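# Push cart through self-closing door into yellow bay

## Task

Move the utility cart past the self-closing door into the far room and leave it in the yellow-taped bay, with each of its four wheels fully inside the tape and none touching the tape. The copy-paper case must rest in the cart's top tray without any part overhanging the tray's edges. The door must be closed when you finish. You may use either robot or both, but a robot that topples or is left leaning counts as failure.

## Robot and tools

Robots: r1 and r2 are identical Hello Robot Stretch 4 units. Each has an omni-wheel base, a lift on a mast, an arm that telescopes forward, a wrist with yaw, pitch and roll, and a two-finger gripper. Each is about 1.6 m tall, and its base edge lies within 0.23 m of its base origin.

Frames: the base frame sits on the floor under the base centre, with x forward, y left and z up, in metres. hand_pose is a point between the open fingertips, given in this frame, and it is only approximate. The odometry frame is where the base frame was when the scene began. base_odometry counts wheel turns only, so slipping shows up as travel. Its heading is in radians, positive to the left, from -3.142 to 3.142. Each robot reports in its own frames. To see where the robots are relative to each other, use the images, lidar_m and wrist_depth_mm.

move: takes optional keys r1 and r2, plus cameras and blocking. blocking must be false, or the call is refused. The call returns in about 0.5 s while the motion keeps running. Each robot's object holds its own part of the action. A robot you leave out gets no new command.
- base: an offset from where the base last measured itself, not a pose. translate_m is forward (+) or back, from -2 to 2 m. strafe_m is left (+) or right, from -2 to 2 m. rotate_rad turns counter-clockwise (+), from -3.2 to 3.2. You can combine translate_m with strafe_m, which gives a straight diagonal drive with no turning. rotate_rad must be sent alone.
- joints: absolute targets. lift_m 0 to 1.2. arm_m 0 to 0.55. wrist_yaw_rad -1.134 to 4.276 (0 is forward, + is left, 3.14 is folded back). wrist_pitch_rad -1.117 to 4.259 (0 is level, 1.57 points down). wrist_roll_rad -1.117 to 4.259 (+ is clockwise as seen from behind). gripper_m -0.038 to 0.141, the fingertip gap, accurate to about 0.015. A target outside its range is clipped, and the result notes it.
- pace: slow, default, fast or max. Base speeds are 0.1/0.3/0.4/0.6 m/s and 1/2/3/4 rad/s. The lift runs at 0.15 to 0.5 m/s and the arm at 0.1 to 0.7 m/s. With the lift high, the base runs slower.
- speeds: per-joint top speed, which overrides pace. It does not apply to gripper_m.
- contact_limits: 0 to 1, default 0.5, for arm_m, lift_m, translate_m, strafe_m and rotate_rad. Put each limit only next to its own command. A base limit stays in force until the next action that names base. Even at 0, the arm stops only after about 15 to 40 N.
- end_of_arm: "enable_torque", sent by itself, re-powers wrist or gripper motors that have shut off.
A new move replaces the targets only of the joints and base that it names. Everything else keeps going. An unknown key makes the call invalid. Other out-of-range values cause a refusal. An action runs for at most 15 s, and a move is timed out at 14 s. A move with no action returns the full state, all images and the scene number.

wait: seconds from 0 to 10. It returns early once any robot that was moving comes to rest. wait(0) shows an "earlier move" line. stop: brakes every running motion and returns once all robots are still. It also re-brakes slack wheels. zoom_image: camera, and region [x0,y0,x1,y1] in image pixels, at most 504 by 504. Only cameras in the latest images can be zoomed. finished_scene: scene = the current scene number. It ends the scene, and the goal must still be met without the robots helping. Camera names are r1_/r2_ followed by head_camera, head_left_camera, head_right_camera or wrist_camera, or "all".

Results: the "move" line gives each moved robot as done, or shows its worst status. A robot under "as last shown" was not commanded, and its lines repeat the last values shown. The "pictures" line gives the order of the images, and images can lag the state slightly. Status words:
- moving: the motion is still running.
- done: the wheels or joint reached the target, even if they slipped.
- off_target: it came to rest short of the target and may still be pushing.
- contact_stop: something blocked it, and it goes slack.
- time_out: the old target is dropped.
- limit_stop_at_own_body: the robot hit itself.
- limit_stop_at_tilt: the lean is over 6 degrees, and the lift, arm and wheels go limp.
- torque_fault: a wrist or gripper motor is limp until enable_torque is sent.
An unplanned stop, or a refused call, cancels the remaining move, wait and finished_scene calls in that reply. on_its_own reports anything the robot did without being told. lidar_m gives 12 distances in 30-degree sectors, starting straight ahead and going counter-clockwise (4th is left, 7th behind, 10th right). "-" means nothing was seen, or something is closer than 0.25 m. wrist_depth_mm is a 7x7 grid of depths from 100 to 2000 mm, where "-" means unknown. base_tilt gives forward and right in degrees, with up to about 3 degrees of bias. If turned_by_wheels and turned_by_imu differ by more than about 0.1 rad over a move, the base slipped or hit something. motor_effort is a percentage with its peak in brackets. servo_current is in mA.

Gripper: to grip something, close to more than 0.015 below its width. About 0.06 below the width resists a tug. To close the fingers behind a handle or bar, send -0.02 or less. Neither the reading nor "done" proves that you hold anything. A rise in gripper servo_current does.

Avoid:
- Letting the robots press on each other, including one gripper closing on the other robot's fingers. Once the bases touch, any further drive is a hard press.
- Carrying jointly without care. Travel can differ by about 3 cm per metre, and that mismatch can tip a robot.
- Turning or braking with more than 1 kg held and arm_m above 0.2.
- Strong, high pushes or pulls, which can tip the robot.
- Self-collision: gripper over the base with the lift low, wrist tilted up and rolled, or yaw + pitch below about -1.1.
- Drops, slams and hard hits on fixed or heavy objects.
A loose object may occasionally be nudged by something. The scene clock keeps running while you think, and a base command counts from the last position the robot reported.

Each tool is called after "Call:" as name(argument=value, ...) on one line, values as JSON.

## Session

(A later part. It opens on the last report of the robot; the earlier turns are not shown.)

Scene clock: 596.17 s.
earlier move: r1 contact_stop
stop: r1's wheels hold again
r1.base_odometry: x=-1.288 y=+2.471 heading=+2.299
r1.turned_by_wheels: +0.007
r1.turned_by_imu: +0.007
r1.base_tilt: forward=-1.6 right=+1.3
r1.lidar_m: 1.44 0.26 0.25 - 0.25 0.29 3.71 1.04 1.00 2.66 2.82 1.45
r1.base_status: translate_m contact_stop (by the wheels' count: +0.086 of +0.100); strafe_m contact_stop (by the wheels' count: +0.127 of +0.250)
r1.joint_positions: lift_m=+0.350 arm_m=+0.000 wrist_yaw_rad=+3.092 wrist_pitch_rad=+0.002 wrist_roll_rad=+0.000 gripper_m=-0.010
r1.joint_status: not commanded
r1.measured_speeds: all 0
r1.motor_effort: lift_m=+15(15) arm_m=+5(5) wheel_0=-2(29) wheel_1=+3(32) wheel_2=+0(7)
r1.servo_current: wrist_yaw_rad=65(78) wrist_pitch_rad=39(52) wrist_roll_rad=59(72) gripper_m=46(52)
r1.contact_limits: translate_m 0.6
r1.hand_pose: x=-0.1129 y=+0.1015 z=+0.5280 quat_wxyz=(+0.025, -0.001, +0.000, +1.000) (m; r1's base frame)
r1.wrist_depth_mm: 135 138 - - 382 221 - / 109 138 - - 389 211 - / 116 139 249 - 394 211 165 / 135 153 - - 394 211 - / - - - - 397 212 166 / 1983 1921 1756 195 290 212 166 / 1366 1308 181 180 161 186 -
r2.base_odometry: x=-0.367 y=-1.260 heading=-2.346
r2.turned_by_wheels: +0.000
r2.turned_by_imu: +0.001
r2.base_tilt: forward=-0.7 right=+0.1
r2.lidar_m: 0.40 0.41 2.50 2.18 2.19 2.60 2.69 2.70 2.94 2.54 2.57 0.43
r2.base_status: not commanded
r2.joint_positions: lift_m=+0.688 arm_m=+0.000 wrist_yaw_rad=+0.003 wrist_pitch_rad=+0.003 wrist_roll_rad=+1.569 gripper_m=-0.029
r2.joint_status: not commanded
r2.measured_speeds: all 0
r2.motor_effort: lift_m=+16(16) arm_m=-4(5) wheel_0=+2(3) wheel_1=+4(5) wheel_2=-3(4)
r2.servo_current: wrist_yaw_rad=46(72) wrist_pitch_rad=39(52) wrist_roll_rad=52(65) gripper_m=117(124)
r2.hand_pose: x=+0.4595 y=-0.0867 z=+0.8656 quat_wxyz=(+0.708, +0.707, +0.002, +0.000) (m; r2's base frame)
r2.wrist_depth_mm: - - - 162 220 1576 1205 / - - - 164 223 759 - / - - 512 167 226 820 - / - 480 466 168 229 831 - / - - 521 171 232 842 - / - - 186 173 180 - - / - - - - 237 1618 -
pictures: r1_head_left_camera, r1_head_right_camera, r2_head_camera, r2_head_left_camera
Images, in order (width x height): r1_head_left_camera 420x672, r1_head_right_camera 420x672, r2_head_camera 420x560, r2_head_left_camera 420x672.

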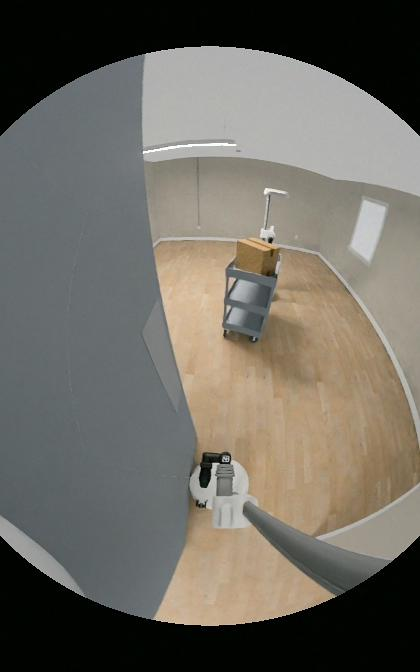

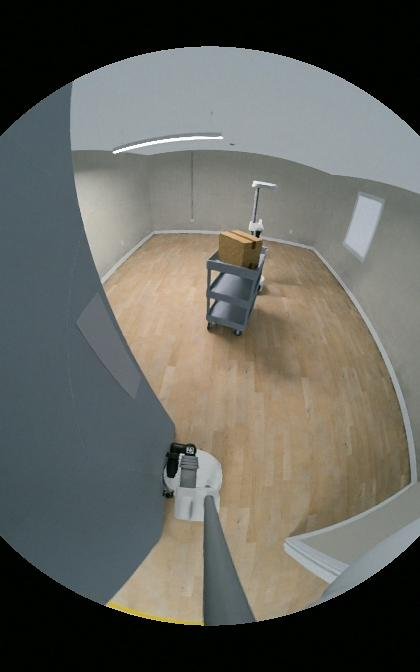

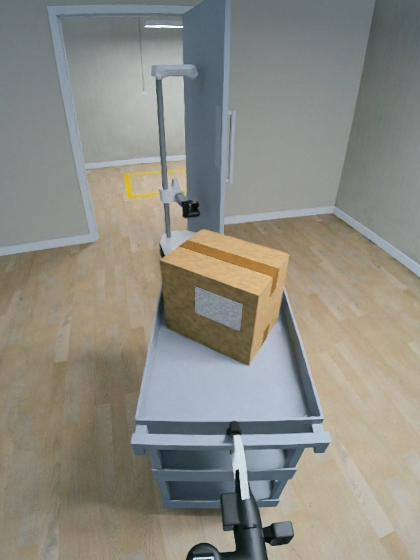

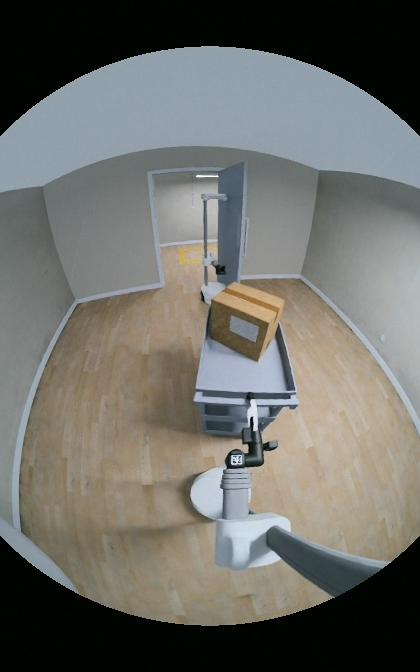

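Call:
move(blocking=false, r1={"base": {"translate_m": 0.24, "strafe_m": 0.08}, "pace": "slow", "contact_limits": {"translate_m": 0.6}}, r2={"base": {"rotate_rad": 0.12}, "pace": "slow"})

Call:
wait(seconds=2)

Call:
wait(seconds=2, cameras=["r1_head_left_camera", "r2_wrist_camera", "r2_head_camera"])

Scene clock: 649.70 s.
move: r1 moving; r2 moving
r1.base_odometry: x=-1.299 y=+2.478 heading=+2.300
r1.turned_by_wheels: +0.000
r1.turned_by_imu: +0.000
r1.base_tilt: forward=-1.6 right=+1.3
r1.lidar_m: 1.44 0.26 0.25 - 0.25 0.30 3.70 1.02 1.00 2.65 2.82 1.42
r1.base_status: translate_m moving; strafe_m moving
r1.joint_positions: lift_m=+0.350 arm_m=+0.000 wrist_yaw_rad=+3.092 wrist_pitch_rad=+0.002 wrist_roll_rad=+0.000 gripper_m=-0.010
r1.joint_status: not commanded
r1.measured_speeds: translate_m=+0.048 strafe_m=+0.017 rotate_rad=-0.002 lift_m=+0.000 arm_m=+0.000 wrist_yaw_rad=+0.000 wrist_pitch_rad=+0.000 wrist_roll_rad=+0.000
r1.motor_effort: lift_m=+15(15) arm_m=+5(5) wheel_0=+0(3) wheel_1=+12(15) wheel_2=-7(7)
r1.servo_current: wrist_yaw_rad=39(59) wrist_pitch_rad=39(46) wrist_roll_rad=59(59) gripper_m=46(52)
r1.contact_limits: translate_m 0.6
r1.hand_pose: x=-0.1129 y=+0.1015 z=+0.5280 quat_wxyz=(+0.025, -0.001, +0.000, +1.000) (m; r1's base frame)
r1.wrist_depth_mm: 136 138 - - 375 220 - / 109 138 - - 345 208 - / 116 139 250 - 387 209 164 / 135 153 - - 349 211 - / - - - - 389 211 166 / 1921 1921 1808 195 289 211 166 / 1366 1308 180 181 161 186 -
r2.base_odometry: x=-0.367 y=-1.260 heading=-2.246
r2.turned_by_wheels: +0.100
r2.turned_by_imu: +0.098
r2.base_tilt: forward=-0.7 right=+0.1
r2.lidar_m: 0.41 0.45 2.39 2.19 2.17 2.77 2.70 2.73 2.77 2.56 2.59 0.42
r2.base_status: rotate_rad moving
r2.joint_positions: lift_m=+0.688 arm_m=+0.000 wrist_yaw_rad=-0.003 wrist_pitch_rad=+0.004 wrist_roll_rad=+1.569 gripper_m=-0.029
r2.joint_status: not commanded
r2.measured_speeds: translate_m=+0.004 strafe_m=+0.000 rotate_rad=+0.211 lift_m=+0.000 arm_m=+0.000 wrist_yaw_rad=+0.000 wrist_pitch_rad=+0.004 wrist_roll_rad=+0.000
r2.motor_effort: lift_m=+17(17) arm_m=-2(4) wheel_0=-7(9) wheel_1=-3(9) wheel_2=-9(11)
r2.servo_current: wrist_yaw_rad=46(52) wrist_pitch_rad=46(46) wrist_roll_rad=52(59) gripper_m=91(117)
r2.hand_pose: x=+0.4590 y=-0.0884 z=+0.8650 quat_wxyz=(+0.708, +0.707, +0.000, -0.003) (m; r2's base frame)
r2.wrist_depth_mm: - - - 146 203 1537 - / - - 554 151 208 - - / - 455 442 155 214 - - / - - 480 159 220 820 - / - - 549 165 227 - - / - - 186 168 178 - - / - - - - - 1499 500
pictures: none

Scene clock: 650.20 s.
earlier move: r1 moving; r2 done
r1.base_odometry: x=-1.333 y=+2.498 heading=+2.300
r1.turned_by_wheels: +0.000
r1.turned_by_imu: +0.001
r1.base_tilt: forward=-1.6 right=+1.3
r1.lidar_m: 1.40 0.28 0.25 - 0.25 0.30 3.78 1.06 1.04 2.69 2.84 1.36
r1.base_status: translate_m moving; strafe_m moving
r1.joint_positions: lift_m=+0.350 arm_m=+0.000 wrist_yaw_rad=+3.092 wrist_pitch_rad=+0.002 wrist_roll_rad=+0.000 gripper_m=-0.010
r1.joint_status: not commanded
r1.measured_speeds: translate_m=+0.097 strafe_m=+0.033 rotate_rad=-0.001 lift_m=+0.000 arm_m=+0.000 wrist_yaw_rad=+0.000 wrist_pitch_rad=+0.000 wrist_roll_rad=+0.000
r1.motor_effort: lift_m=+15(15) arm_m=+4(5) wheel_0=+3(3) wheel_1=+14(16) wheel_2=-6(8)
r1.servo_current: wrist_yaw_rad=46(65) wrist_pitch_rad=52(52) wrist_roll_rad=59(59) gripper_m=46(52)
r1.contact_limits: translate_m 0.6
r1.hand_pose: x=-0.1129 y=+0.1015 z=+0.5280 quat_wxyz=(+0.025, -0.001, +0.000, +1.000) (m; r1's base frame)
r1.wrist_depth_mm: 136 138 - - 364 204 - / 109 138 - - 368 205 - / 116 138 250 - 370 206 163 / 135 153 - - 373 207 - / - - - - 373 208 164 / 1921 1983 1756 194 278 208 164 / 1366 1281 181 151 161 183 -
r2.base_odometry: x=-0.367 y=-1.260 heading=-2.227
r2.turned_by_wheels: +0.019
r2.turned_by_imu: +0.018
r2.base_tilt: forward=-0.6 right=+0.1
r2.lidar_m: 0.41 0.47 2.37 2.20 2.20 2.81 2.68 2.72 2.76 2.57 2.60 0.40
r2.base_status: done
r2.joint_positions: lift_m=+0.688 arm_m=+0.000 wrist_yaw_rad=-0.003 wrist_pitch_rad=+0.005 wrist_roll_rad=+1.569 gripper_m=-0.029
r2.joint_status: not commanded
r2.measured_speeds: all 0
r2.motor_effort: lift_m=+17(17) arm_m=+3(4) wheel_0=-1(9) wheel_1=-3(9) wheel_2=-7(11)
r2.servo_current: wrist_yaw_rad=46(59) wrist_pitch_rad=46(46) wrist_roll_rad=33(59) gripper_m=91(117)
r2.hand_pose: x=+0.4590 y=-0.0883 z=+0.8648 quat_wxyz=(+0.708, +0.707, +0.001, -0.003) (m; r2's base frame)
r2.wrist_depth_mm: - - - 140 196 732 - / - - 508 145 203 - - / - 445 439 150 210 - - / - - 488 157 217 831 - / - - 569 163 225 - - / - - 186 168 178 564 - / - - - - - 1537 477
wait: 0.50 of 2 s (r2 has come to rest)
pictures: none

Scene clock: 652.20 s.
earlier move: r1 moving
r1.base_odometry: x=-1.497 y=+2.591 heading=+2.300
r1.turned_by_wheels: +0.000
r1.turned_by_imu: +0.001
r1.base_tilt: forward=-1.6 right=+1.3
r1.lidar_m: 1.24 2.69 0.25 - 0.25 0.27 0.64 1.20 1.23 2.75 2.93 1.24
r1.base_status: translate_m moving; strafe_m moving
r1.joint_positions: lift_m=+0.350 arm_m=+0.000 wrist_yaw_rad=+3.092 wrist_pitch_rad=+0.002 wrist_roll_rad=+0.000 gripper_m=-0.010
r1.joint_status: not commanded
r1.measured_speeds: translate_m=+0.051 strafe_m=+0.017 rotate_rad=+0.000 lift_m=+0.000 arm_m=+0.000 wrist_yaw_rad=+0.000 wrist_pitch_rad=+0.000 wrist_roll_rad=+0.000
r1.motor_effort: lift_m=+15(15) arm_m=+5(5) wheel_0=+2(4) wheel_1=+8(16) wheel_2=-2(8)
r1.servo_current: wrist_yaw_rad=46(72) wrist_pitch_rad=46(52) wrist_roll_rad=65(72) gripper_m=39(52)
r1.contact_limits: translate_m 0.6
r1.hand_pose: x=-0.1129 y=+0.1015 z=+0.5280 quat_wxyz=(+0.025, -0.001, +0.000, +1.000) (m; r1's base frame)
r1.wrist_depth_mm: 136 138 - - 315 195 - / 109 138 - - 320 196 - / 116 139 250 - 322 197 - / 135 153 - - 324 197 - / - - - - 324 199 161 / 1921 1921 1808 194 276 198 - / 1366 1281 180 151 160 186 -
r2.base_odometry: x=-0.367 y=-1.260 heading=-2.227
r2.turned_by_wheels: +0.000
r2.turned_by_imu: +0.000
r2.base_tilt: forward=-0.7 right=+0.1
r2.lidar_m: 0.40 0.45 2.36 2.19 2.21 2.80 2.68 2.74 2.76 2.57 2.62 0.40
r2.base_status: done
r2.joint_positions: lift_m=+0.688 arm_m=+0.000 wrist_yaw_rad=-0.003 wrist_pitch_rad=+0.005 wrist_roll_rad=+1.569 gripper_m=-0.029
r2.joint_status: not commanded
r2.measured_speeds: all 0
r2.motor_effort: lift_m=+17(17) arm_m=+4(4) wheel_0=-1(9) wheel_1=-3(9) wheel_2=-7(11)
r2.servo_current: wrist_yaw_rad=33(59) wrist_pitch_rad=46(52) wrist_roll_rad=46(59) gripper_m=98(117)
r2.hand_pose: x=+0.4590 y=-0.0883 z=+0.8648 quat_wxyz=(+0.708, +0.707, +0.001, -0.003) (m; r2's base frame)
r2.wrist_depth_mm: - - - 140 196 741 - / - - 508 145 204 - - / - 445 439 150 210 - - / - - 488 157 218 831 - / - - 574 163 226 - - / - - 186 169 178 564 - / - - - - - 1576 477
wait: 2.00 s; no rest
pictures: r1_head_left_camera, r2_head_camera, r2_wrist_camera
Images, in order (width x height): r1_head_left_camera 420x672, r2_head_camera 420x560, r2_wrist_camera 616x392.

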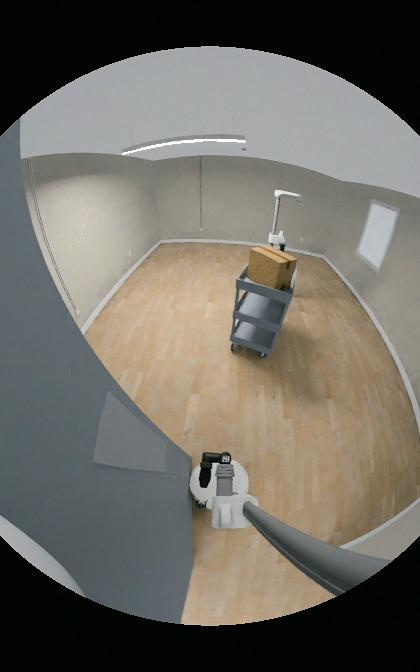

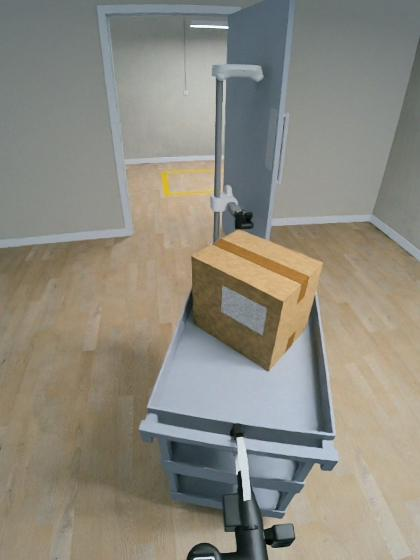

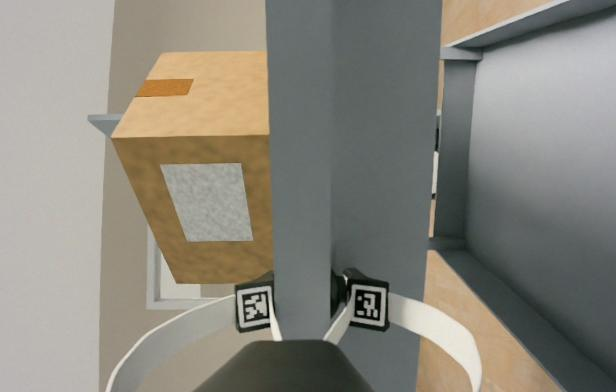

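Call:
move(blocking=false, r2={"base": {"translate_m": -1.18, "strafe_m": 0.19}})

Call:
wait(seconds=3, cameras=["r2_wrist_camera"])

Call:
wait(seconds=4, cameras=["r2_wrist_camera", "r2_head_camera", "r2_head_left_camera", "r1_head_left_camera"])

Scene clock: 696.07 s.
earlier move: r1 done
move: r2 moving
r1.base_odometry: x=-1.507 y=+2.597 heading=+2.300
r1.turned_by_wheels: +0.000
r1.turned_by_imu: +0.000
r1.base_tilt: forward=-1.6 right=+1.3
r1.lidar_m: 1.28 2.71 0.25 - 0.25 0.26 0.66 1.21 1.29 2.76 2.92 1.24
r1.base_status: done
r1.joint_positions: lift_m=+0.350 arm_m=+0.000 wrist_yaw_rad=+3.092 wrist_pitch_rad=+0.002 wrist_roll_rad=+0.000 gripper_m=-0.010
r1.joint_status: not commanded
r1.measured_speeds: all 0
r1.motor_effort: lift_m=+15(15) arm_m=+5(5) wheel_0=+2(2) wheel_1=+9(9) wheel_2=-1(1)
r1.servo_current: wrist_yaw_rad=26(59) wrist_pitch_rad=39(46) wrist_roll_rad=46(65) gripper_m=39(46)
r1.contact_limits: translate_m 0.6
r1.hand_pose: x=-0.1129 y=+0.1015 z=+0.5280 quat_wxyz=(+0.025, -0.001, +0.000, +1.000) (m; r1's base frame)
r1.wrist_depth_mm: 136 138 - - 314 194 - / 109 139 - - 319 197 - / 116 138 251 - 320 196 - / 135 153 - - 324 198 - / - - - - 324 199 161 / 1863 1863 1756 195 255 198 - / 1397 1308 181 151 161 186 -
r2.base_odometry: x=-0.344 y=-1.239 heading=-2.227
r2.turned_by_wheels: +0.000
r2.turned_by_imu: +0.001
r2.base_tilt: forward=-0.6 right=+0.1
r2.lidar_m: 0.41 0.49 2.37 2.18 2.18 2.81 2.64 2.70 2.80 2.57 2.59 0.41
r2.base_status: translate_m moving; strafe_m moving
r2.joint_positions: lift_m=+0.688 arm_m=+0.000 wrist_yaw_rad=+0.002 wrist_pitch_rad=+0.006 wrist_roll_rad=+1.569 gripper_m=-0.029
r2.joint_status: not commanded
r2.measured_speeds: translate_m=-0.121 strafe_m=+0.019 rotate_rad=-0.002 lift_m=+0.000 arm_m=+0.000 wrist_yaw_rad=+0.004 wrist_pitch_rad=+0.000 wrist_roll_rad=+0.000
r2.motor_effort: lift_m=+17(17) arm_m=+2(4) wheel_0=-9(14) wheel_1=-9(9) wheel_2=+17(17)
r2.servo_current: wrist_yaw_rad=39(59) wrist_pitch_rad=46(52) wrist_roll_rad=46(59) gripper_m=98(98)
r2.hand_pose: x=+0.4595 y=-0.0868 z=+0.8646 quat_wxyz=(+0.708, +0.707, +0.003, -0.001) (m; r2's base frame)
r2.wrist_depth_mm: - - - 136 191 - - / - 1983 484 141 199 - - / - 442 433 147 208 - - / - - 504 155 216 - - / - - 591 163 226 - - / - - 185 169 178 549 - / - - - - - 1618 469
pictures: none

Scene clock: 699.07 s.
earlier move: r2 moving
r1.base_odometry: x=-1.507 y=+2.597 heading=+2.300
r1.turned_by_wheels: +0.000
r1.turned_by_imu: +0.000
r1.base_tilt: forward=-1.6 right=+1.2
r1.lidar_m: 2.12 2.66 0.25 - 0.25 0.26 0.61 1.21 1.31 2.73 2.91 2.09
r1.base_status: done
r1.joint_positions: lift_m=+0.350 arm_m=+0.000 wrist_yaw_rad=+3.092 wrist_pitch_rad=+0.002 wrist_roll_rad=+0.000 gripper_m=-0.010
r1.joint_status: not commanded
r1.measured_speeds: all 0
r1.motor_effort: lift_m=+15(15) arm_m=+5(5) wheel_0=+2(2) wheel_1=+9(9) wheel_2=-1(1)
r1.servo_current: wrist_yaw_rad=46(65) wrist_pitch_rad=46(52) wrist_roll_rad=46(65) gripper_m=46(59)
r1.contact_limits: translate_m 0.6
r1.hand_pose: x=-0.1129 y=+0.1015 z=+0.5280 quat_wxyz=(+0.025, -0.001, +0.000, +1.000) (m; r1's base frame)
r1.wrist_depth_mm: 136 138 - - 317 195 - / 109 138 - - 317 196 - / 116 139 251 - 320 197 - / 135 153 - - 322 198 - / - - - - 322 198 162 / 1983 1921 1708 195 255 199 - / 1397 1281 180 151 161 187 -
r2.base_odometry: x=+0.269 y=-0.662 heading=-2.227
r2.turned_by_wheels: +0.000
r2.turned_by_imu: +0.002
r2.base_tilt: forward=-0.7 right=+0.0
r2.lidar_m: 0.39 0.46 2.12 1.91 1.97 2.00 1.86 1.85 2.37 2.79 2.86 0.41
r2.base_status: translate_m moving; strafe_m moving
r2.joint_positions: lift_m=+0.688 arm_m=+0.000 wrist_yaw_rad=+0.003 wrist_pitch_rad=+0.006 wrist_roll_rad=+1.569 gripper_m=-0.029
r2.joint_status: not commanded
r2.measured_speeds: translate_m=-0.296 strafe_m=+0.048 rotate_rad=-0.001 lift_m=+0.000 arm_m=+0.000 wrist_yaw_rad=+0.000 wrist_pitch_rad=+0.000 wrist_roll_rad=+0.000
r2.motor_effort: lift_m=+18(18) arm_m=-4(4) wheel_0=-3(14) wheel_1=-7(9) wheel_2=+10(18)
r2.servo_current: wrist_yaw_rad=39(72) wrist_pitch_rad=46(52) wrist_roll_rad=52(59) gripper_m=91(104)
r2.hand_pose: x=+0.4595 y=-0.0867 z=+0.8646 quat_wxyz=(+0.708, +0.707, +0.003, -0.001) (m; r2's base frame)
r2.wrist_depth_mm: - - - 150 207 1576 - / - - 574 153 211 788 - / - 480 455 157 216 809 - / - 496 473 162 222 831 - / - - 544 166 229 - - / - - 186 170 178 - - / - - - - - 1464 484
wait: 3.00 s; no rest
pictures: r2_wrist_camera
Images, in order (width x height): r2_wrist_camera 616x392.

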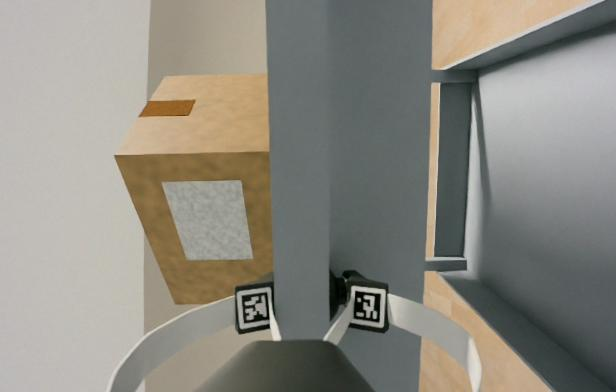

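Scene clock: 701.03 s.
earlier move: r2 done
r1.base_odometry: x=-1.507 y=+2.597 heading=+2.300
r1.turned_by_wheels: +0.000
r1.turned_by_imu: +0.000
r1.base_tilt: forward=-1.6 right=+1.3
r1.lidar_m: 2.43 2.71 0.25 - 0.25 0.26 0.63 1.21 1.29 2.76 2.94 2.41
r1.base_status: done
r1.joint_positions: lift_m=+0.350 arm_m=+0.000 wrist_yaw_rad=+3.092 wrist_pitch_rad=+0.002 wrist_roll_rad=+0.000 gripper_m=-0.010
r1.joint_status: not commanded
r1.measured_speeds: all 0
r1.motor_effort: lift_m=+15(15) arm_m=+5(5) wheel_0=+2(2) wheel_1=+9(9) wheel_2=-1(1)
r1.servo_current: wrist_yaw_rad=33(78) wrist_pitch_rad=46(52) wrist_roll_rad=59(65) gripper_m=33(59)
r1.contact_limits: translate_m 0.6
r1.hand_pose: x=-0.1129 y=+0.1015 z=+0.5280 quat_wxyz=(+0.025, -0.001, +0.000, +1.000) (m; r1's base frame)
r1.wrist_depth_mm: 136 138 - - 315 195 - / 109 138 - - 317 196 - / 116 139 250 - 320 196 - / 135 153 - - 322 198 - / - - - - 324 198 161 / 1921 1921 1808 194 255 199 - / 1397 1308 180 151 161 187 -
r2.base_odometry: x=+0.503 y=-0.441 heading=-2.227
r2.turned_by_wheels: +0.000
r2.turned_by_imu: +0.000
r2.base_tilt: forward=-0.7 right=+0.1
r2.lidar_m: 0.40 0.43 2.01 1.81 1.89 1.70 1.54 1.57 2.01 2.89 2.95 0.43
r2.base_status: done
r2.joint_positions: lift_m=+0.688 arm_m=+0.000 wrist_yaw_rad=+0.003 wrist_pitch_rad=+0.006 wrist_roll_rad=+1.569 gripper_m=-0.029
r2.joint_status: not commanded
r2.measured_speeds: all 0
r2.motor_effort: lift_m=+18(18) arm_m=-4(4) wheel_0=+0(14) wheel_1=-3(9) wheel_2=+3(18)
r2.servo_current: wrist_yaw_rad=52(72) wrist_pitch_rad=46(52) wrist_roll_rad=46(59) gripper_m=98(104)
r2.hand_pose: x=+0.4595 y=-0.0867 z=+0.8646 quat_wxyz=(+0.708, +0.707, +0.003, -0.001) (m; r2's base frame)
r2.wrist_depth_mm: - - - 155 213 1661 1138 / - - - 158 216 741 - / - - 480 160 221 820 - / - 488 469 164 224 831 - / - - 525 167 229 - - / - - 186 169 178 - - / - - - - 236 1464 -
wait: 1.97 of 4 s (r2 has come to rest)
pictures: r1_head_left_camera, r2_head_camera, r2_head_left_camera, r2_wrist_camera
Images, in order (width x height): r1_head_left_camera 420x672, r2_head_camera 420x560, r2_head_left_camera 420x672, r2_wrist_camera 616x392.

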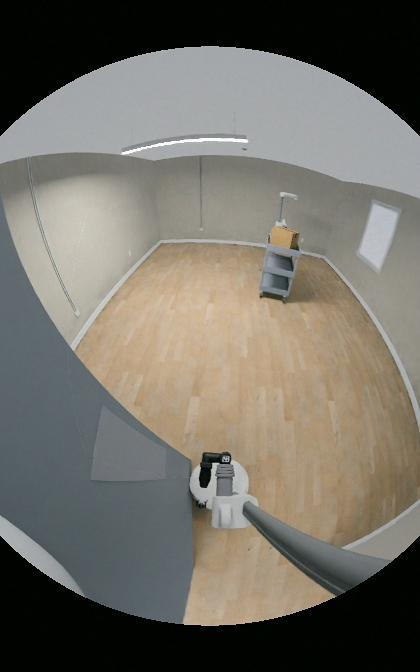

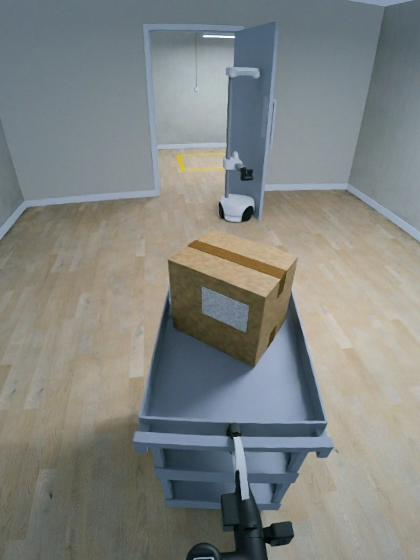

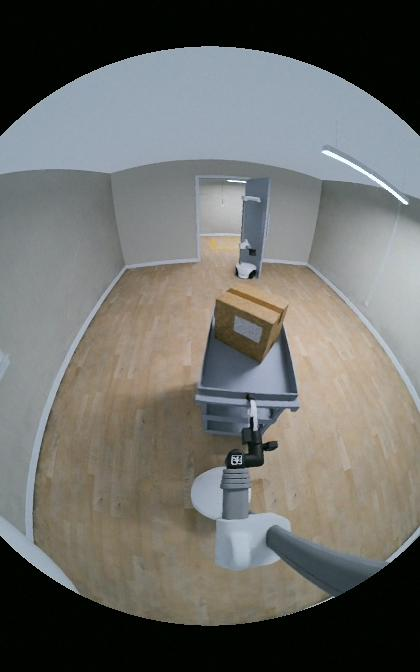

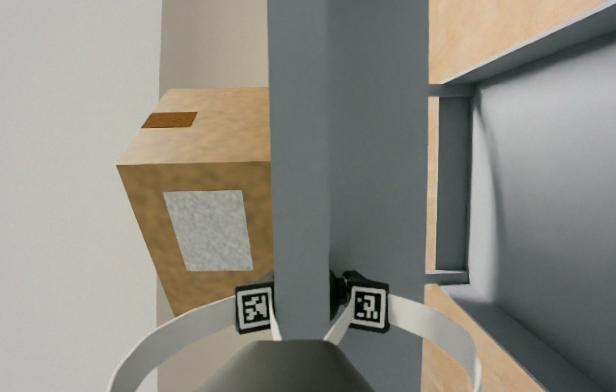

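Call:
move(blocking=false, r2={"base": {"strafe_m": 0.3}})

Call:
wait(seconds=3)

Call:
move(blocking=false, r2={"base": {"rotate_rad": -0.5}, "pace": "slow"})

Call:
wait(seconds=2)

Call:
wait(seconds=0.5, cameras=["r2_wrist_camera", "r2_head_camera", "r2_head_left_camera"])

Scene clock: 722.30 s.
move: r2 moving
r1: as last shown
r1.lidar_m: 2.43 2.70 0.25 - 0.25 0.25 0.63 1.21 1.29 2.74 2.91 2.43
r1.servo_current: wrist_yaw_rad=39(65) wrist_pitch_rad=46(52) wrist_roll_rad=65(65) gripper_m=39(52)
r1.contact_limits: translate_m 0.6
r1.wrist_depth_mm: 136 138 - - 314 194 - / 109 138 - - 317 196 - / 116 139 250 - 320 197 - / 135 153 - - 322 198 - / - - - - 324 198 160 / 1921 1921 1756 195 255 198 - / 1336 1281 181 151 161 186 -
r2.base_odometry: x=+0.532 y=-0.463 heading=-2.227
r2.turned_by_wheels: +0.000
r2.turned_by_imu: +0.000
r2.base_tilt: forward=-0.7 right=+0.1
r2.lidar_m: 0.38 0.43 1.98 1.78 1.87 1.70 1.51 1.57 1.97 2.92 2.97 0.42
r2.base_status: strafe_m moving
r2.joint_positions: lift_m=+0.688 arm_m=+0.000 wrist_yaw_rad=-0.004 wrist_pitch_rad=+0.006 wrist_roll_rad=+1.569 gripper_m=-0.029
r2.joint_status: not commanded
r2.measured_speeds: translate_m=-0.001 strafe_m=+0.140 rotate_rad=+0.008 lift_m=+0.000 arm_m=+0.000 wrist_yaw_rad=-0.002 wrist_pitch_rad=+0.000 wrist_roll_rad=+0.000
r2.motor_effort: lift_m=+18(18) arm_m=-3(4) wheel_0=-9(17) wheel_1=+10(11) wheel_2=+0(2)
r2.servo_current: wrist_yaw_rad=59(59) wrist_pitch_rad=46(52) wrist_roll_rad=59(59) gripper_m=91(98)
r2.hand_pose: x=+0.4590 y=-0.0885 z=+0.8646 quat_wxyz=(+0.708, +0.707, +0.001, -0.003) (m; r2's base frame)
r2.wrist_depth_mm: - - - 157 215 1576 521 / - - - 158 218 732 - / - 521 469 162 223 809 - / - 492 469 165 225 831 - / - - 525 168 229 - - / - - 186 170 179 - - / - - - - 236 1464 500
pictures: none

Scene clock: 724.13 s.
earlier move: r2 done
r1.base_odometry: x=-1.507 y=+2.597 heading=+2.300
r1.turned_by_wheels: +0.000
r1.turned_by_imu: +0.000
r1.base_tilt: forward=-1.6 right=+1.2
r1.lidar_m: 2.64 2.70 0.25 - 0.25 0.26 0.65 1.20 1.31 2.77 2.90 2.47
r1.base_status: not commanded
r1.joint_positions: lift_m=+0.350 arm_m=+0.000 wrist_yaw_rad=+3.092 wrist_pitch_rad=+0.002 wrist_roll_rad=+0.000 gripper_m=-0.010
r1.joint_status: not commanded
r1.measured_speeds: all 0
r1.motor_effort: lift_m=+15(15) arm_m=+5(5) wheel_0=+2(2) wheel_1=+9(9) wheel_2=-1(1)
r1.servo_current: wrist_yaw_rad=46(65) wrist_pitch_rad=39(52) wrist_roll_rad=39(72) gripper_m=46(52)
r1.contact_limits: translate_m 0.6
r1.hand_pose: x=-0.1129 y=+0.1015 z=+0.5280 quat_wxyz=(+0.025, -0.001, +0.000, +1.000) (m; r1's base frame)
r1.wrist_depth_mm: 136 138 - - 314 195 - / 109 138 - - 317 196 - / 116 139 249 - 320 197 - / 135 153 - - 322 198 - / - - - - 322 198 161 / 1863 1983 1708 193 255 198 - / 1366 1281 181 151 161 187 -
r2.base_odometry: x=+0.741 y=-0.624 heading=-2.227
r2.turned_by_wheels: +0.000
r2.turned_by_imu: +0.000
r2.base_tilt: forward=-0.7 right=+0.0
r2.lidar_m: 0.43 2.57 1.68 1.52 1.57 1.74 1.57 1.62 2.03 3.16 3.22 0.36
r2.base_status: done
r2.joint_positions: lift_m=+0.688 arm_m=+0.000 wrist_yaw_rad=-0.002 wrist_pitch_rad=+0.006 wrist_roll_rad=+1.569 gripper_m=-0.029
r2.joint_status: not commanded
r2.measured_speeds: all 0
r2.motor_effort: lift_m=+18(18) arm_m=-3(4) wheel_0=-2(17) wheel_1=+1(12) wheel_2=+0(2)
r2.servo_current: wrist_yaw_rad=46(59) wrist_pitch_rad=46(52) wrist_roll_rad=39(59) gripper_m=91(104)
r2.hand_pose: x=+0.4591 y=-0.0881 z=+0.8645 quat_wxyz=(+0.708, +0.707, +0.001, -0.003) (m; r2's base frame)
r2.wrist_depth_mm: - 379 379 101 157 - - / - 399 404 107 167 - - / - - 500 114 181 - - / - - - 129 200 - - / - - - 143 220 1661 - / - - 185 161 178 1499 473 / - - - - - 1537 1160
wait: 1.83 of 3 s (r2 has come to rest)
pictures: none

Scene clock: 724.63 s.
move: r2 moving
r1: as last shown
r1.base_tilt: forward=-1.6 right=+1.3
r1.lidar_m: 2.60 2.68 0.25 - 0.25 0.26 0.62 1.22 1.31 2.73 2.91 2.47
r1.motor_effort: lift_m=+15(15) arm_m=+5(5) wheel_0=+1(2) wheel_1=+9(9) wheel_2=-1(1)
r1.servo_current: wrist_yaw_rad=33(52) wrist_pitch_rad=39(46) wrist_roll_rad=46(65) gripper_m=46(46)
r1.contact_limits: translate_m 0.6
r1.wrist_depth_mm: 136 138 - - 312 194 - / 109 138 - - 317 196 - / 116 139 250 - 317 197 - / 135 153 - - 322 197 - / - - - - 322 198 161 / 1921 1921 1708 194 255 198 - / 1366 1281 180 151 161 186 -
r2.base_odometry: x=+0.741 y=-0.624 heading=-2.351
r2.turned_by_wheels: -0.124
r2.turned_by_imu: -0.121
r2.base_tilt: forward=-0.7 right=+0.1
r2.lidar_m: 0.43 0.51 1.79 1.52 1.55 1.82 1.59 1.58 1.87 3.19 3.18 0.40
r2.base_status: rotate_rad moving
r2.joint_positions: lift_m=+0.688 arm_m=+0.000 wrist_yaw_rad=+0.005 wrist_pitch_rad=+0.006 wrist_roll_rad=+1.569 gripper_m=-0.029
r2.joint_status: not commanded
r2.measured_speeds: translate_m=-0.001 strafe_m=-0.001 rotate_rad=-0.489 lift_m=+0.000 arm_m=+0.000 wrist_yaw_rad=+0.000 wrist_pitch_rad=+0.000 wrist_roll_rad=+0.000
r2.motor_effort: lift_m=+18(18) arm_m=-3(4) wheel_0=+6(11) wheel_1=+9(9) wheel_2=+13(13)
r2.servo_current: wrist_yaw_rad=52(59) wrist_pitch_rad=46(52) wrist_roll_rad=52(52) gripper_m=91(104)
r2.hand_pose: x=+0.4597 y=-0.0861 z=+0.8645 quat_wxyz=(+0.708, +0.707, +0.004, +0.000) (m; r2's base frame)
r2.wrist_depth_mm: - - 477 121 177 - - / - 407 410 127 186 - - / - 466 452 135 196 - - / - - 544 143 210 - - / - - - 155 224 - - / - - 185 167 178 1464 508 / - - - - - 1537 449
pictures: none

Scene clock: 725.83 s.
earlier move: r2 done
r1.base_odometry: x=-1.507 y=+2.597 heading=+2.300
r1.turned_by_wheels: +0.000
r1.turned_by_imu: +0.000
r1.base_tilt: forward=-1.6 right=+1.3
r1.lidar_m: 2.57 2.68 0.25 - 0.25 0.28 0.63 1.20 1.28 2.75 2.92 2.53
r1.base_status: not commanded
r1.joint_positions: lift_m=+0.350 arm_m=+0.000 wrist_yaw_rad=+3.092 wrist_pitch_rad=+0.002 wrist_roll_rad=+0.000 gripper_m=-0.010
r1.joint_status: not commanded
r1.measured_speeds: all 0
r1.motor_effort: lift_m=+15(15) arm_m=+5(5) wheel_0=+1(2) wheel_1=+9(9) wheel_2=-1(1)
r1.servo_current: wrist_yaw_rad=26(65) wrist_pitch_rad=46(52) wrist_roll_rad=39(65) gripper_m=39(46)
r1.contact_limits: translate_m 0.6
r1.hand_pose: x=-0.1129 y=+0.1015 z=+0.5280 quat_wxyz=(+0.025, -0.001, +0.000, +1.000) (m; r1's base frame)
r1.wrist_depth_mm: 136 138 - - 314 195 - / 109 138 - - 317 196 - / 116 139 249 - 320 196 - / 135 153 - - 322 197 - / - - - - 324 198 161 / 1983 1921 1756 195 255 198 - / 1336 1281 181 151 161 187 -
r2.base_odometry: x=+0.741 y=-0.624 heading=-2.726
r2.turned_by_wheels: -0.374
r2.turned_by_imu: -0.364
r2.base_tilt: forward=-0.7 right=+0.1
r2.lidar_m: 0.35 0.34 2.47 1.64 1.51 1.61 1.70 1.58 1.63 2.07 3.18 0.45
r2.base_status: done
r2.joint_positions: lift_m=+0.688 arm_m=+0.000 wrist_yaw_rad=+0.000 wrist_pitch_rad=+0.006 wrist_roll_rad=+1.569 gripper_m=-0.029
r2.joint_status: not commanded
r2.measured_speeds: all 0
r2.motor_effort: lift_m=+18(18) arm_m=-4(4) wheel_0=+6(13) wheel_1=+5(9) wheel_2=+4(13)
r2.servo_current: wrist_yaw_rad=39(59) wrist_pitch_rad=39(52) wrist_roll_rad=52(59) gripper_m=98(104)
r2.hand_pose: x=+0.4593 y=-0.0876 z=+0.8645 quat_wxyz=(+0.708, +0.707, +0.002, -0.002) (m; r2's base frame)
r2.wrist_depth_mm: - - - 265 290 296 298 / - - - 204 274 1661 1138 / - - - 194 257 1708 - / - - 668 185 246 809 - / - 500 459 179 236 831 - / - - 185 170 179 - - / - - 500 - 220 - -
wait: 1.20 of 2 s (r2 has come to rest)
pictures: none

Scene clock: 726.33 s.
r1.base_odometry: x=-1.507 y=+2.597 heading=+2.300
r1.turned_by_wheels: +0.000
r1.turned_by_imu: +0.000
r1.base_tilt: forward=-1.6 right=+1.2
r1.lidar_m: 2.58 2.68 0.25 - 0.25 0.25 0.64 1.23 1.29 2.74 2.91 2.51
r1.base_status: not commanded
r1.joint_positions: lift_m=+0.350 arm_m=+0.000 wrist_yaw_rad=+3.092 wrist_pitch_rad=+0.002 wrist_roll_rad=+0.000 gripper_m=-0.010
r1.joint_status: not commanded
r1.measured_speeds: all 0
r1.motor_effort: lift_m=+15(15) arm_m=+5(5) wheel_0=+2(2) wheel_1=+9(9) wheel_2=-1(1)
r1.servo_current: wrist_yaw_rad=46(65) wrist_pitch_rad=46(52) wrist_roll_rad=46(65) gripper_m=46(46)
r1.contact_limits: translate_m 0.6
r1.hand_pose: x=-0.1129 y=+0.1015 z=+0.5280 quat_wxyz=(+0.025, -0.001, +0.000, +1.000) (m; r1's base frame)
r1.wrist_depth_mm: 136 138 - - 315 195 - / 109 138 - - 317 196 - / 116 139 251 - 317 197 - / 135 153 - - 322 197 - / - - - - 324 198 161 / 1863 1921 1863 195 254 198 - / 1397 1281 181 151 160 187 -
r2.base_odometry: x=+0.741 y=-0.624 heading=-2.726
r2.turned_by_wheels: +0.000
r2.turned_by_imu: +0.000
r2.base_tilt: forward=-0.7 right=+0.1
r2.lidar_m: 0.35 0.34 2.47 1.67 1.54 1.59 1.70 1.57 1.62 2.10 3.18 0.47
r2.base_status: done
r2.joint_positions: lift_m=+0.688 arm_m=+0.000 wrist_yaw_rad=+0.000 wrist_pitch_rad=+0.006 wrist_roll_rad=+1.569 gripper_m=-0.029
r2.joint_status: not commanded
r2.measured_speeds: all 0
r2.motor_effort: lift_m=+18(18) arm_m=-4(4) wheel_0=+6(13) wheel_1=+5(9) wheel_2=+4(13)
r2.servo_current: wrist_yaw_rad=52(59) wrist_pitch_rad=52(52) wrist_roll_rad=65(59) gripper_m=104(104)
r2.hand_pose: x=+0.4593 y=-0.0876 z=+0.8645 quat_wxyz=(+0.708, +0.707, +0.002, -0.002) (m; r2's base frame)
r2.wrist_depth_mm: - - - 264 290 294 297 / - - - 205 272 1618 1138 / - - - 194 257 1661 - / - - 661 185 247 809 - / - 500 466 179 237 831 - / - - 185 169 179 - - / - - 500 - 220 - -
wait: 0.50 s; at rest by 0.27 s
pictures: r2_head_camera, r2_head_left_camera, r2_wrist_camera
Images, in order (width x height): r2_head_camera 420x560, r2_head_left_camera 420x672, r2_wrist_camera 616x392.

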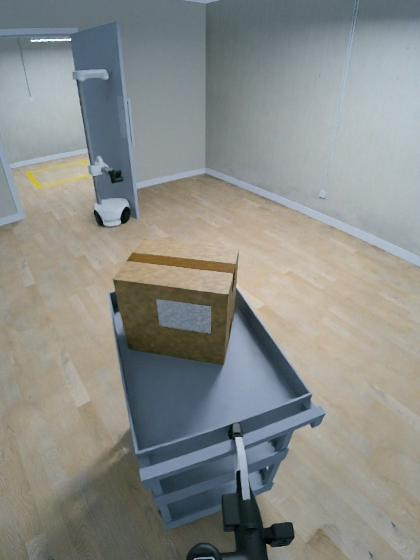

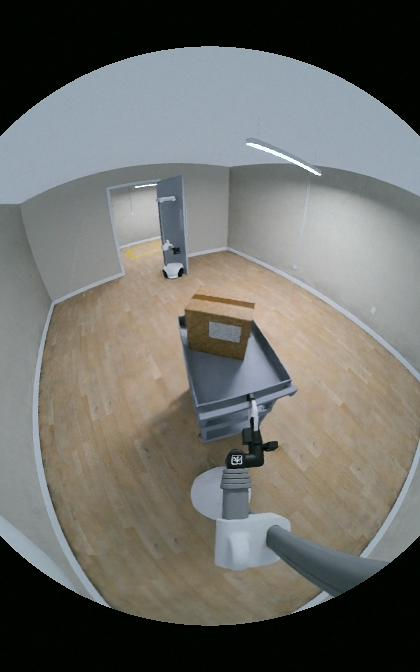

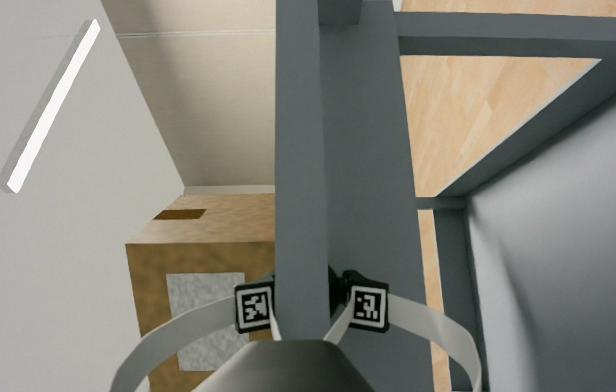

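Call:
move(blocking=false, cameras=["all"])

Scene clock: 751.50 s.
r1.base_odometry: x=-1.507 y=+2.597 heading=+2.300
r1.turned_by_wheels: +0.000
r1.turned_by_imu: +0.000
r1.base_tilt: forward=-1.6 right=+1.2
r1.lidar_m: 2.55 2.69 0.25 - 0.25 0.26 0.65 1.21 1.29 2.74 2.91 2.52
r1.base_status: not commanded
r1.joint_positions: lift_m=+0.350 arm_m=+0.000 wrist_yaw_rad=+3.092 wrist_pitch_rad=+0.002 wrist_roll_rad=+0.000 gripper_m=-0.010
r1.joint_status: not commanded
r1.measured_speeds: all 0
r1.motor_effort: lift_m=+15(15) arm_m=+5(5) wheel_0=+2(2) wheel_1=+9(9) wheel_2=-1(1)
r1.servo_current: wrist_yaw_rad=46(65) wrist_pitch_rad=52(52) wrist_roll_rad=52(65) gripper_m=46(46)
r1.contact_limits: translate_m 0.6
r1.hand_pose: x=-0.1129 y=+0.1015 z=+0.5280 quat_wxyz=(+0.025, -0.001, +0.000, +1.000) (m; r1's base frame)
r1.wrist_depth_mm: 136 138 - - 315 195 - / 109 138 - - 319 196 - / 116 139 251 - 317 197 - / 135 154 - - 322 197 - / - - - - 324 198 161 / 1921 1921 1756 194 255 197 - / 1366 1281 181 151 161 187 -
r2.base_odometry: x=+0.741 y=-0.624 heading=-2.726
r2.turned_by_wheels: +0.000
r2.turned_by_imu: +0.000
r2.base_tilt: forward=-0.7 right=+0.1
r2.lidar_m: 0.34 0.32 2.45 1.63 1.52 1.60 1.70 1.58 1.59 2.08 3.16 0.46
r2.base_status: done
r2.joint_positions: lift_m=+0.688 arm_m=+0.000 wrist_yaw_rad=+0.000 wrist_pitch_rad=+0.006 wrist_roll_rad=+1.569 gripper_m=-0.029
r2.joint_status: not commanded
r2.measured_speeds: all 0
r2.motor_effort: lift_m=+18(18) arm_m=-4(4) wheel_0=+6(13) wheel_1=+5(9) wheel_2=+3(13)
r2.servo_current: wrist_yaw_rad=39(59) wrist_pitch_rad=46(52) wrist_roll_rad=46(59) gripper_m=91(104)
r2.hand_pose: x=+0.4593 y=-0.0876 z=+0.8645 quat_wxyz=(+0.708, +0.707, +0.002, -0.002) (m; r2's base frame)
r2.wrist_depth_mm: - - - 266 293 296 298 / - - - 204 272 1708 1160 / - - - 194 258 1661 - / - - 668 185 248 798 - / - 500 462 179 236 831 - / - - 185 169 179 - - / - - 504 - 220 - -
pictures: r1_head_camera, r1_head_left_camera, r1_head_right_camera, r1_wrist_camera, r2_head_camera, r2_head_left_camera, r2_head_right_camera, r2_wrist_camera
Images, in order (width x height): r1_head_camera 420x560, r1_head_left_camera 420x672, r1_head_right_camera 420x672, r1_wrist_camera 616x392, r2_head_camera 420x560, r2_head_left_camera 420x672, r2_head_right_camera 420x672, r2_wrist_camera 616x392.

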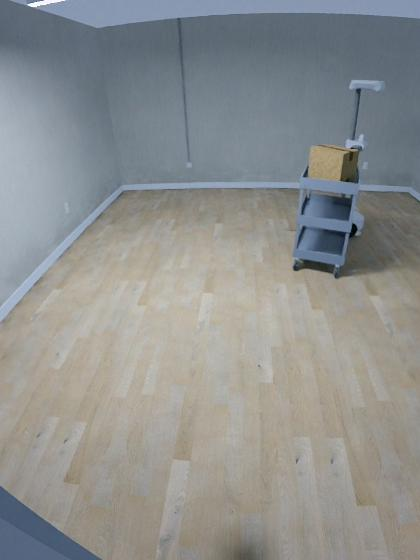

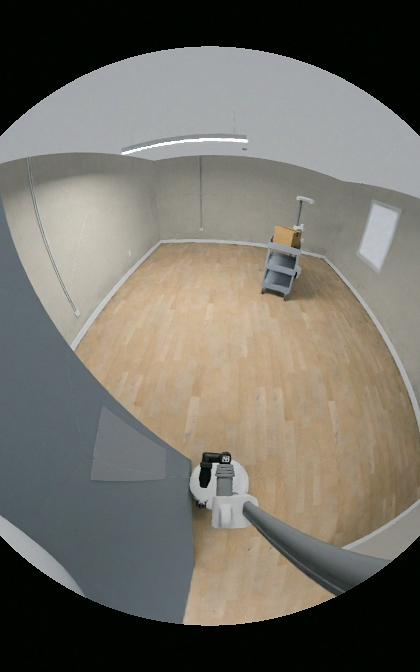

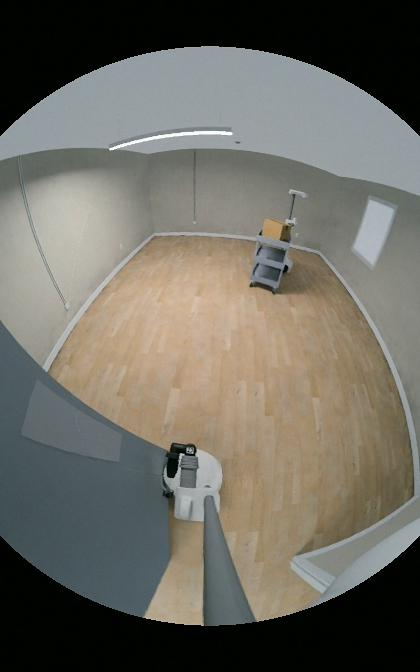

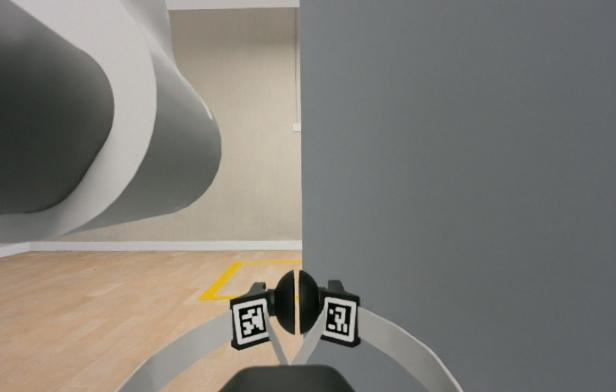

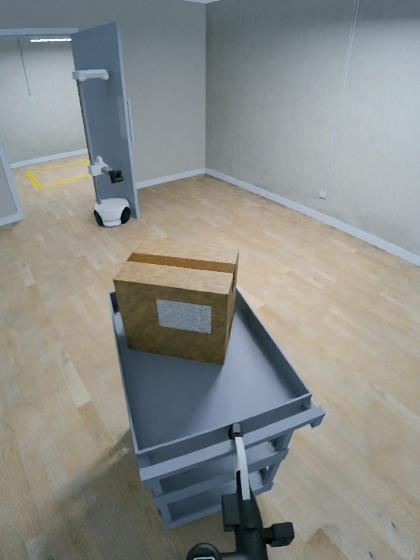

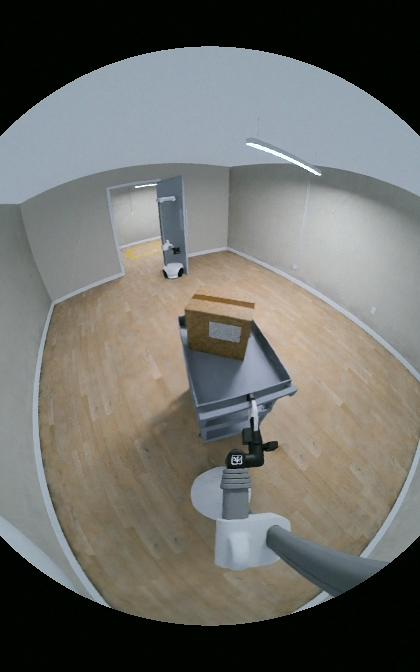

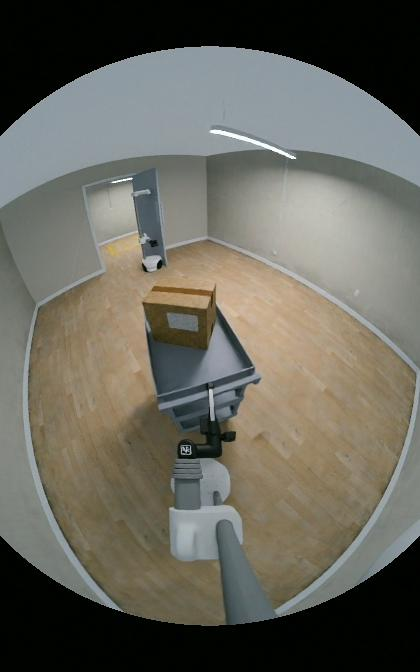

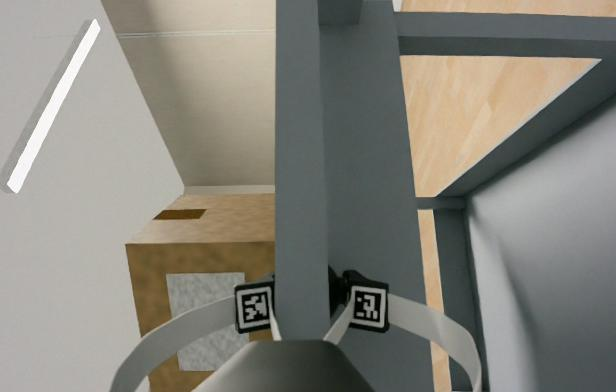

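Call:
move(blocking=false, r2={"base": {"strafe_m": 0.5}})

Call:
wait(seconds=4, cameras=["r2_head_camera", "r2_wrist_camera"])

Scene clock: 761.57 s.
move: r2 moving
r1: as last shown
r1.base_tilt: forward=-1.6 right=+1.3
r1.lidar_m: 2.57 2.67 0.25 - 0.25 0.25 0.62 1.20 1.31 2.75 2.92 2.53
r1.motor_effort: lift_m=+15(15) arm_m=+5(5) wheel_0=+1(2) wheel_1=+9(9) wheel_2=-1(1)
r1.servo_current: wrist_yaw_rad=52(59) wrist_pitch_rad=46(52) wrist_roll_rad=65(65) gripper_m=33(46)
r1.contact_limits: translate_m 0.6
r1.wrist_depth_mm: 136 137 - - 314 195 - / 109 138 - - 319 196 - / 116 139 250 - 319 197 - / 135 153 - - 322 198 - / - - - - 325 198 161 / 1863 1921 1708 194 256 198 - / 1366 1308 180 151 161 186 -
r2.base_odometry: x=+0.756 y=-0.657 heading=-2.726
r2.turned_by_wheels: +0.000
r2.turned_by_imu: +0.000
r2.base_tilt: forward=-0.7 right=+0.1
r2.lidar_m: 0.34 0.35 2.40 1.64 1.51 1.56 1.72 1.59 1.63 2.11 3.22 0.45
r2.base_status: strafe_m moving
r2.joint_positions: lift_m=+0.688 arm_m=+0.000 wrist_yaw_rad=-0.003 wrist_pitch_rad=+0.006 wrist_roll_rad=+1.570 gripper_m=-0.029
r2.joint_status: not commanded
r2.measured_speeds: translate_m=+0.000 strafe_m=+0.140 rotate_rad=+0.002 lift_m=+0.000 arm_m=+0.000 wrist_yaw_rad=+0.000 wrist_pitch_rad=+0.000 wrist_roll_rad=+0.000
r2.motor_effort: lift_m=+18(18) arm_m=-4(4) wheel_0=-13(18) wheel_1=+10(12) wheel_2=-1(2)
r2.servo_current: wrist_yaw_rad=52(65) wrist_pitch_rad=39(46) wrist_roll_rad=52(59) gripper_m=91(98)
r2.hand_pose: x=+0.4591 y=-0.0882 z=+0.8645 quat_wxyz=(+0.708, +0.707, +0.001, -0.003) (m; r2's base frame)
r2.wrist_depth_mm: - - - 267 282 297 293 / - - - 201 267 1661 1138 / - - - 191 255 1756 - / - - 621 183 245 820 - / - 473 466 178 236 831 - / - - 186 168 179 - - / - - 508 - 220 - -
pictures: none

Scene clock: 764.07 s.
earlier move: r2 done
r1.base_odometry: x=-1.507 y=+2.597 heading=+2.300
r1.turned_by_wheels: +0.000
r1.turned_by_imu: +0.000
r1.base_tilt: forward=-1.6 right=+1.3
r1.lidar_m: 4.95 2.64 0.25 - 0.25 0.26 0.62 1.21 1.32 2.75 2.93 2.44
r1.base_status: not commanded
r1.joint_positions: lift_m=+0.350 arm_m=+0.000 wrist_yaw_rad=+3.092 wrist_pitch_rad=+0.002 wrist_roll_rad=+0.000 gripper_m=-0.010
r1.joint_status: not commanded
r1.measured_speeds: all 0
r1.motor_effort: lift_m=+15(15) arm_m=+4(5) wheel_0=+2(2) wheel_1=+9(9) wheel_2=-1(1)
r1.servo_current: wrist_yaw_rad=46(65) wrist_pitch_rad=39(52) wrist_roll_rad=46(65) gripper_m=39(52)
r1.contact_limits: translate_m 0.6
r1.hand_pose: x=-0.1129 y=+0.1015 z=+0.5280 quat_wxyz=(+0.025, -0.001, +0.000, +1.000) (m; r1's base frame)
r1.wrist_depth_mm: 136 138 - - 314 195 - / 109 138 - - 315 196 - / 116 139 251 - 320 196 - / 135 153 - - 322 198 - / - - - - 322 198 161 / 1921 1921 1756 195 254 198 - / 1397 1255 181 151 161 187 -
r2.base_odometry: x=+0.943 y=-1.082 heading=-2.726
r2.turned_by_wheels: +0.000
r2.turned_by_imu: -0.001
r2.base_tilt: forward=-0.6 right=+0.1
r2.lidar_m: 0.44 3.94 1.81 1.20 1.12 1.14 1.55 1.87 1.89 2.45 3.58 0.37
r2.base_status: done
r2.joint_positions: lift_m=+0.688 arm_m=+0.000 wrist_yaw_rad=-0.003 wrist_pitch_rad=+0.006 wrist_roll_rad=+1.570 gripper_m=-0.029
r2.joint_status: not commanded
r2.measured_speeds: all 0
r2.motor_effort: lift_m=+18(18) arm_m=-4(4) wheel_0=-2(19) wheel_1=+1(12) wheel_2=+0(2)
r2.servo_current: wrist_yaw_rad=46(65) wrist_pitch_rad=46(52) wrist_roll_rad=39(65) gripper_m=98(104)
r2.hand_pose: x=+0.4590 y=-0.0883 z=+0.8645 quat_wxyz=(+0.708, +0.707, +0.001, -0.003) (m; r2's base frame)
r2.wrist_depth_mm: - 407 407 105 162 - - / - 392 397 116 174 - - / - - 473 121 187 - - / - - 603 133 202 - - / - - - 145 222 1708 - / - - 185 163 177 1430 477 / - - - - - 1576 1182
wait: 2.50 of 4 s (r2 has come to rest)
pictures: r2_head_camera, r2_wrist_camera
Images, in order (width x height): r2_head_camera 420x560, r2_wrist_camera 616x392.

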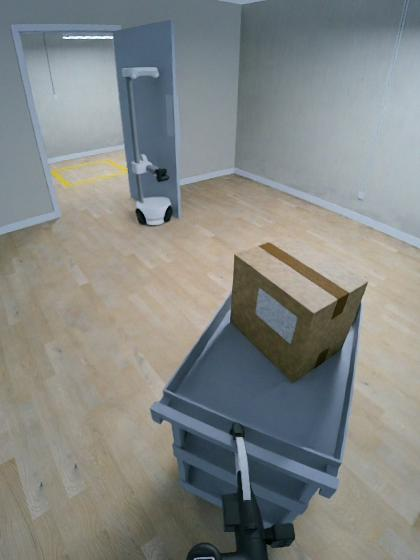

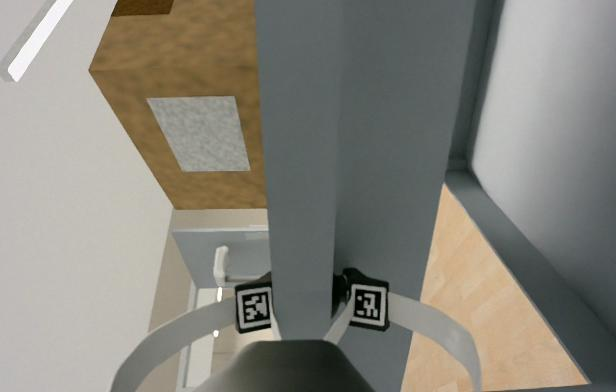

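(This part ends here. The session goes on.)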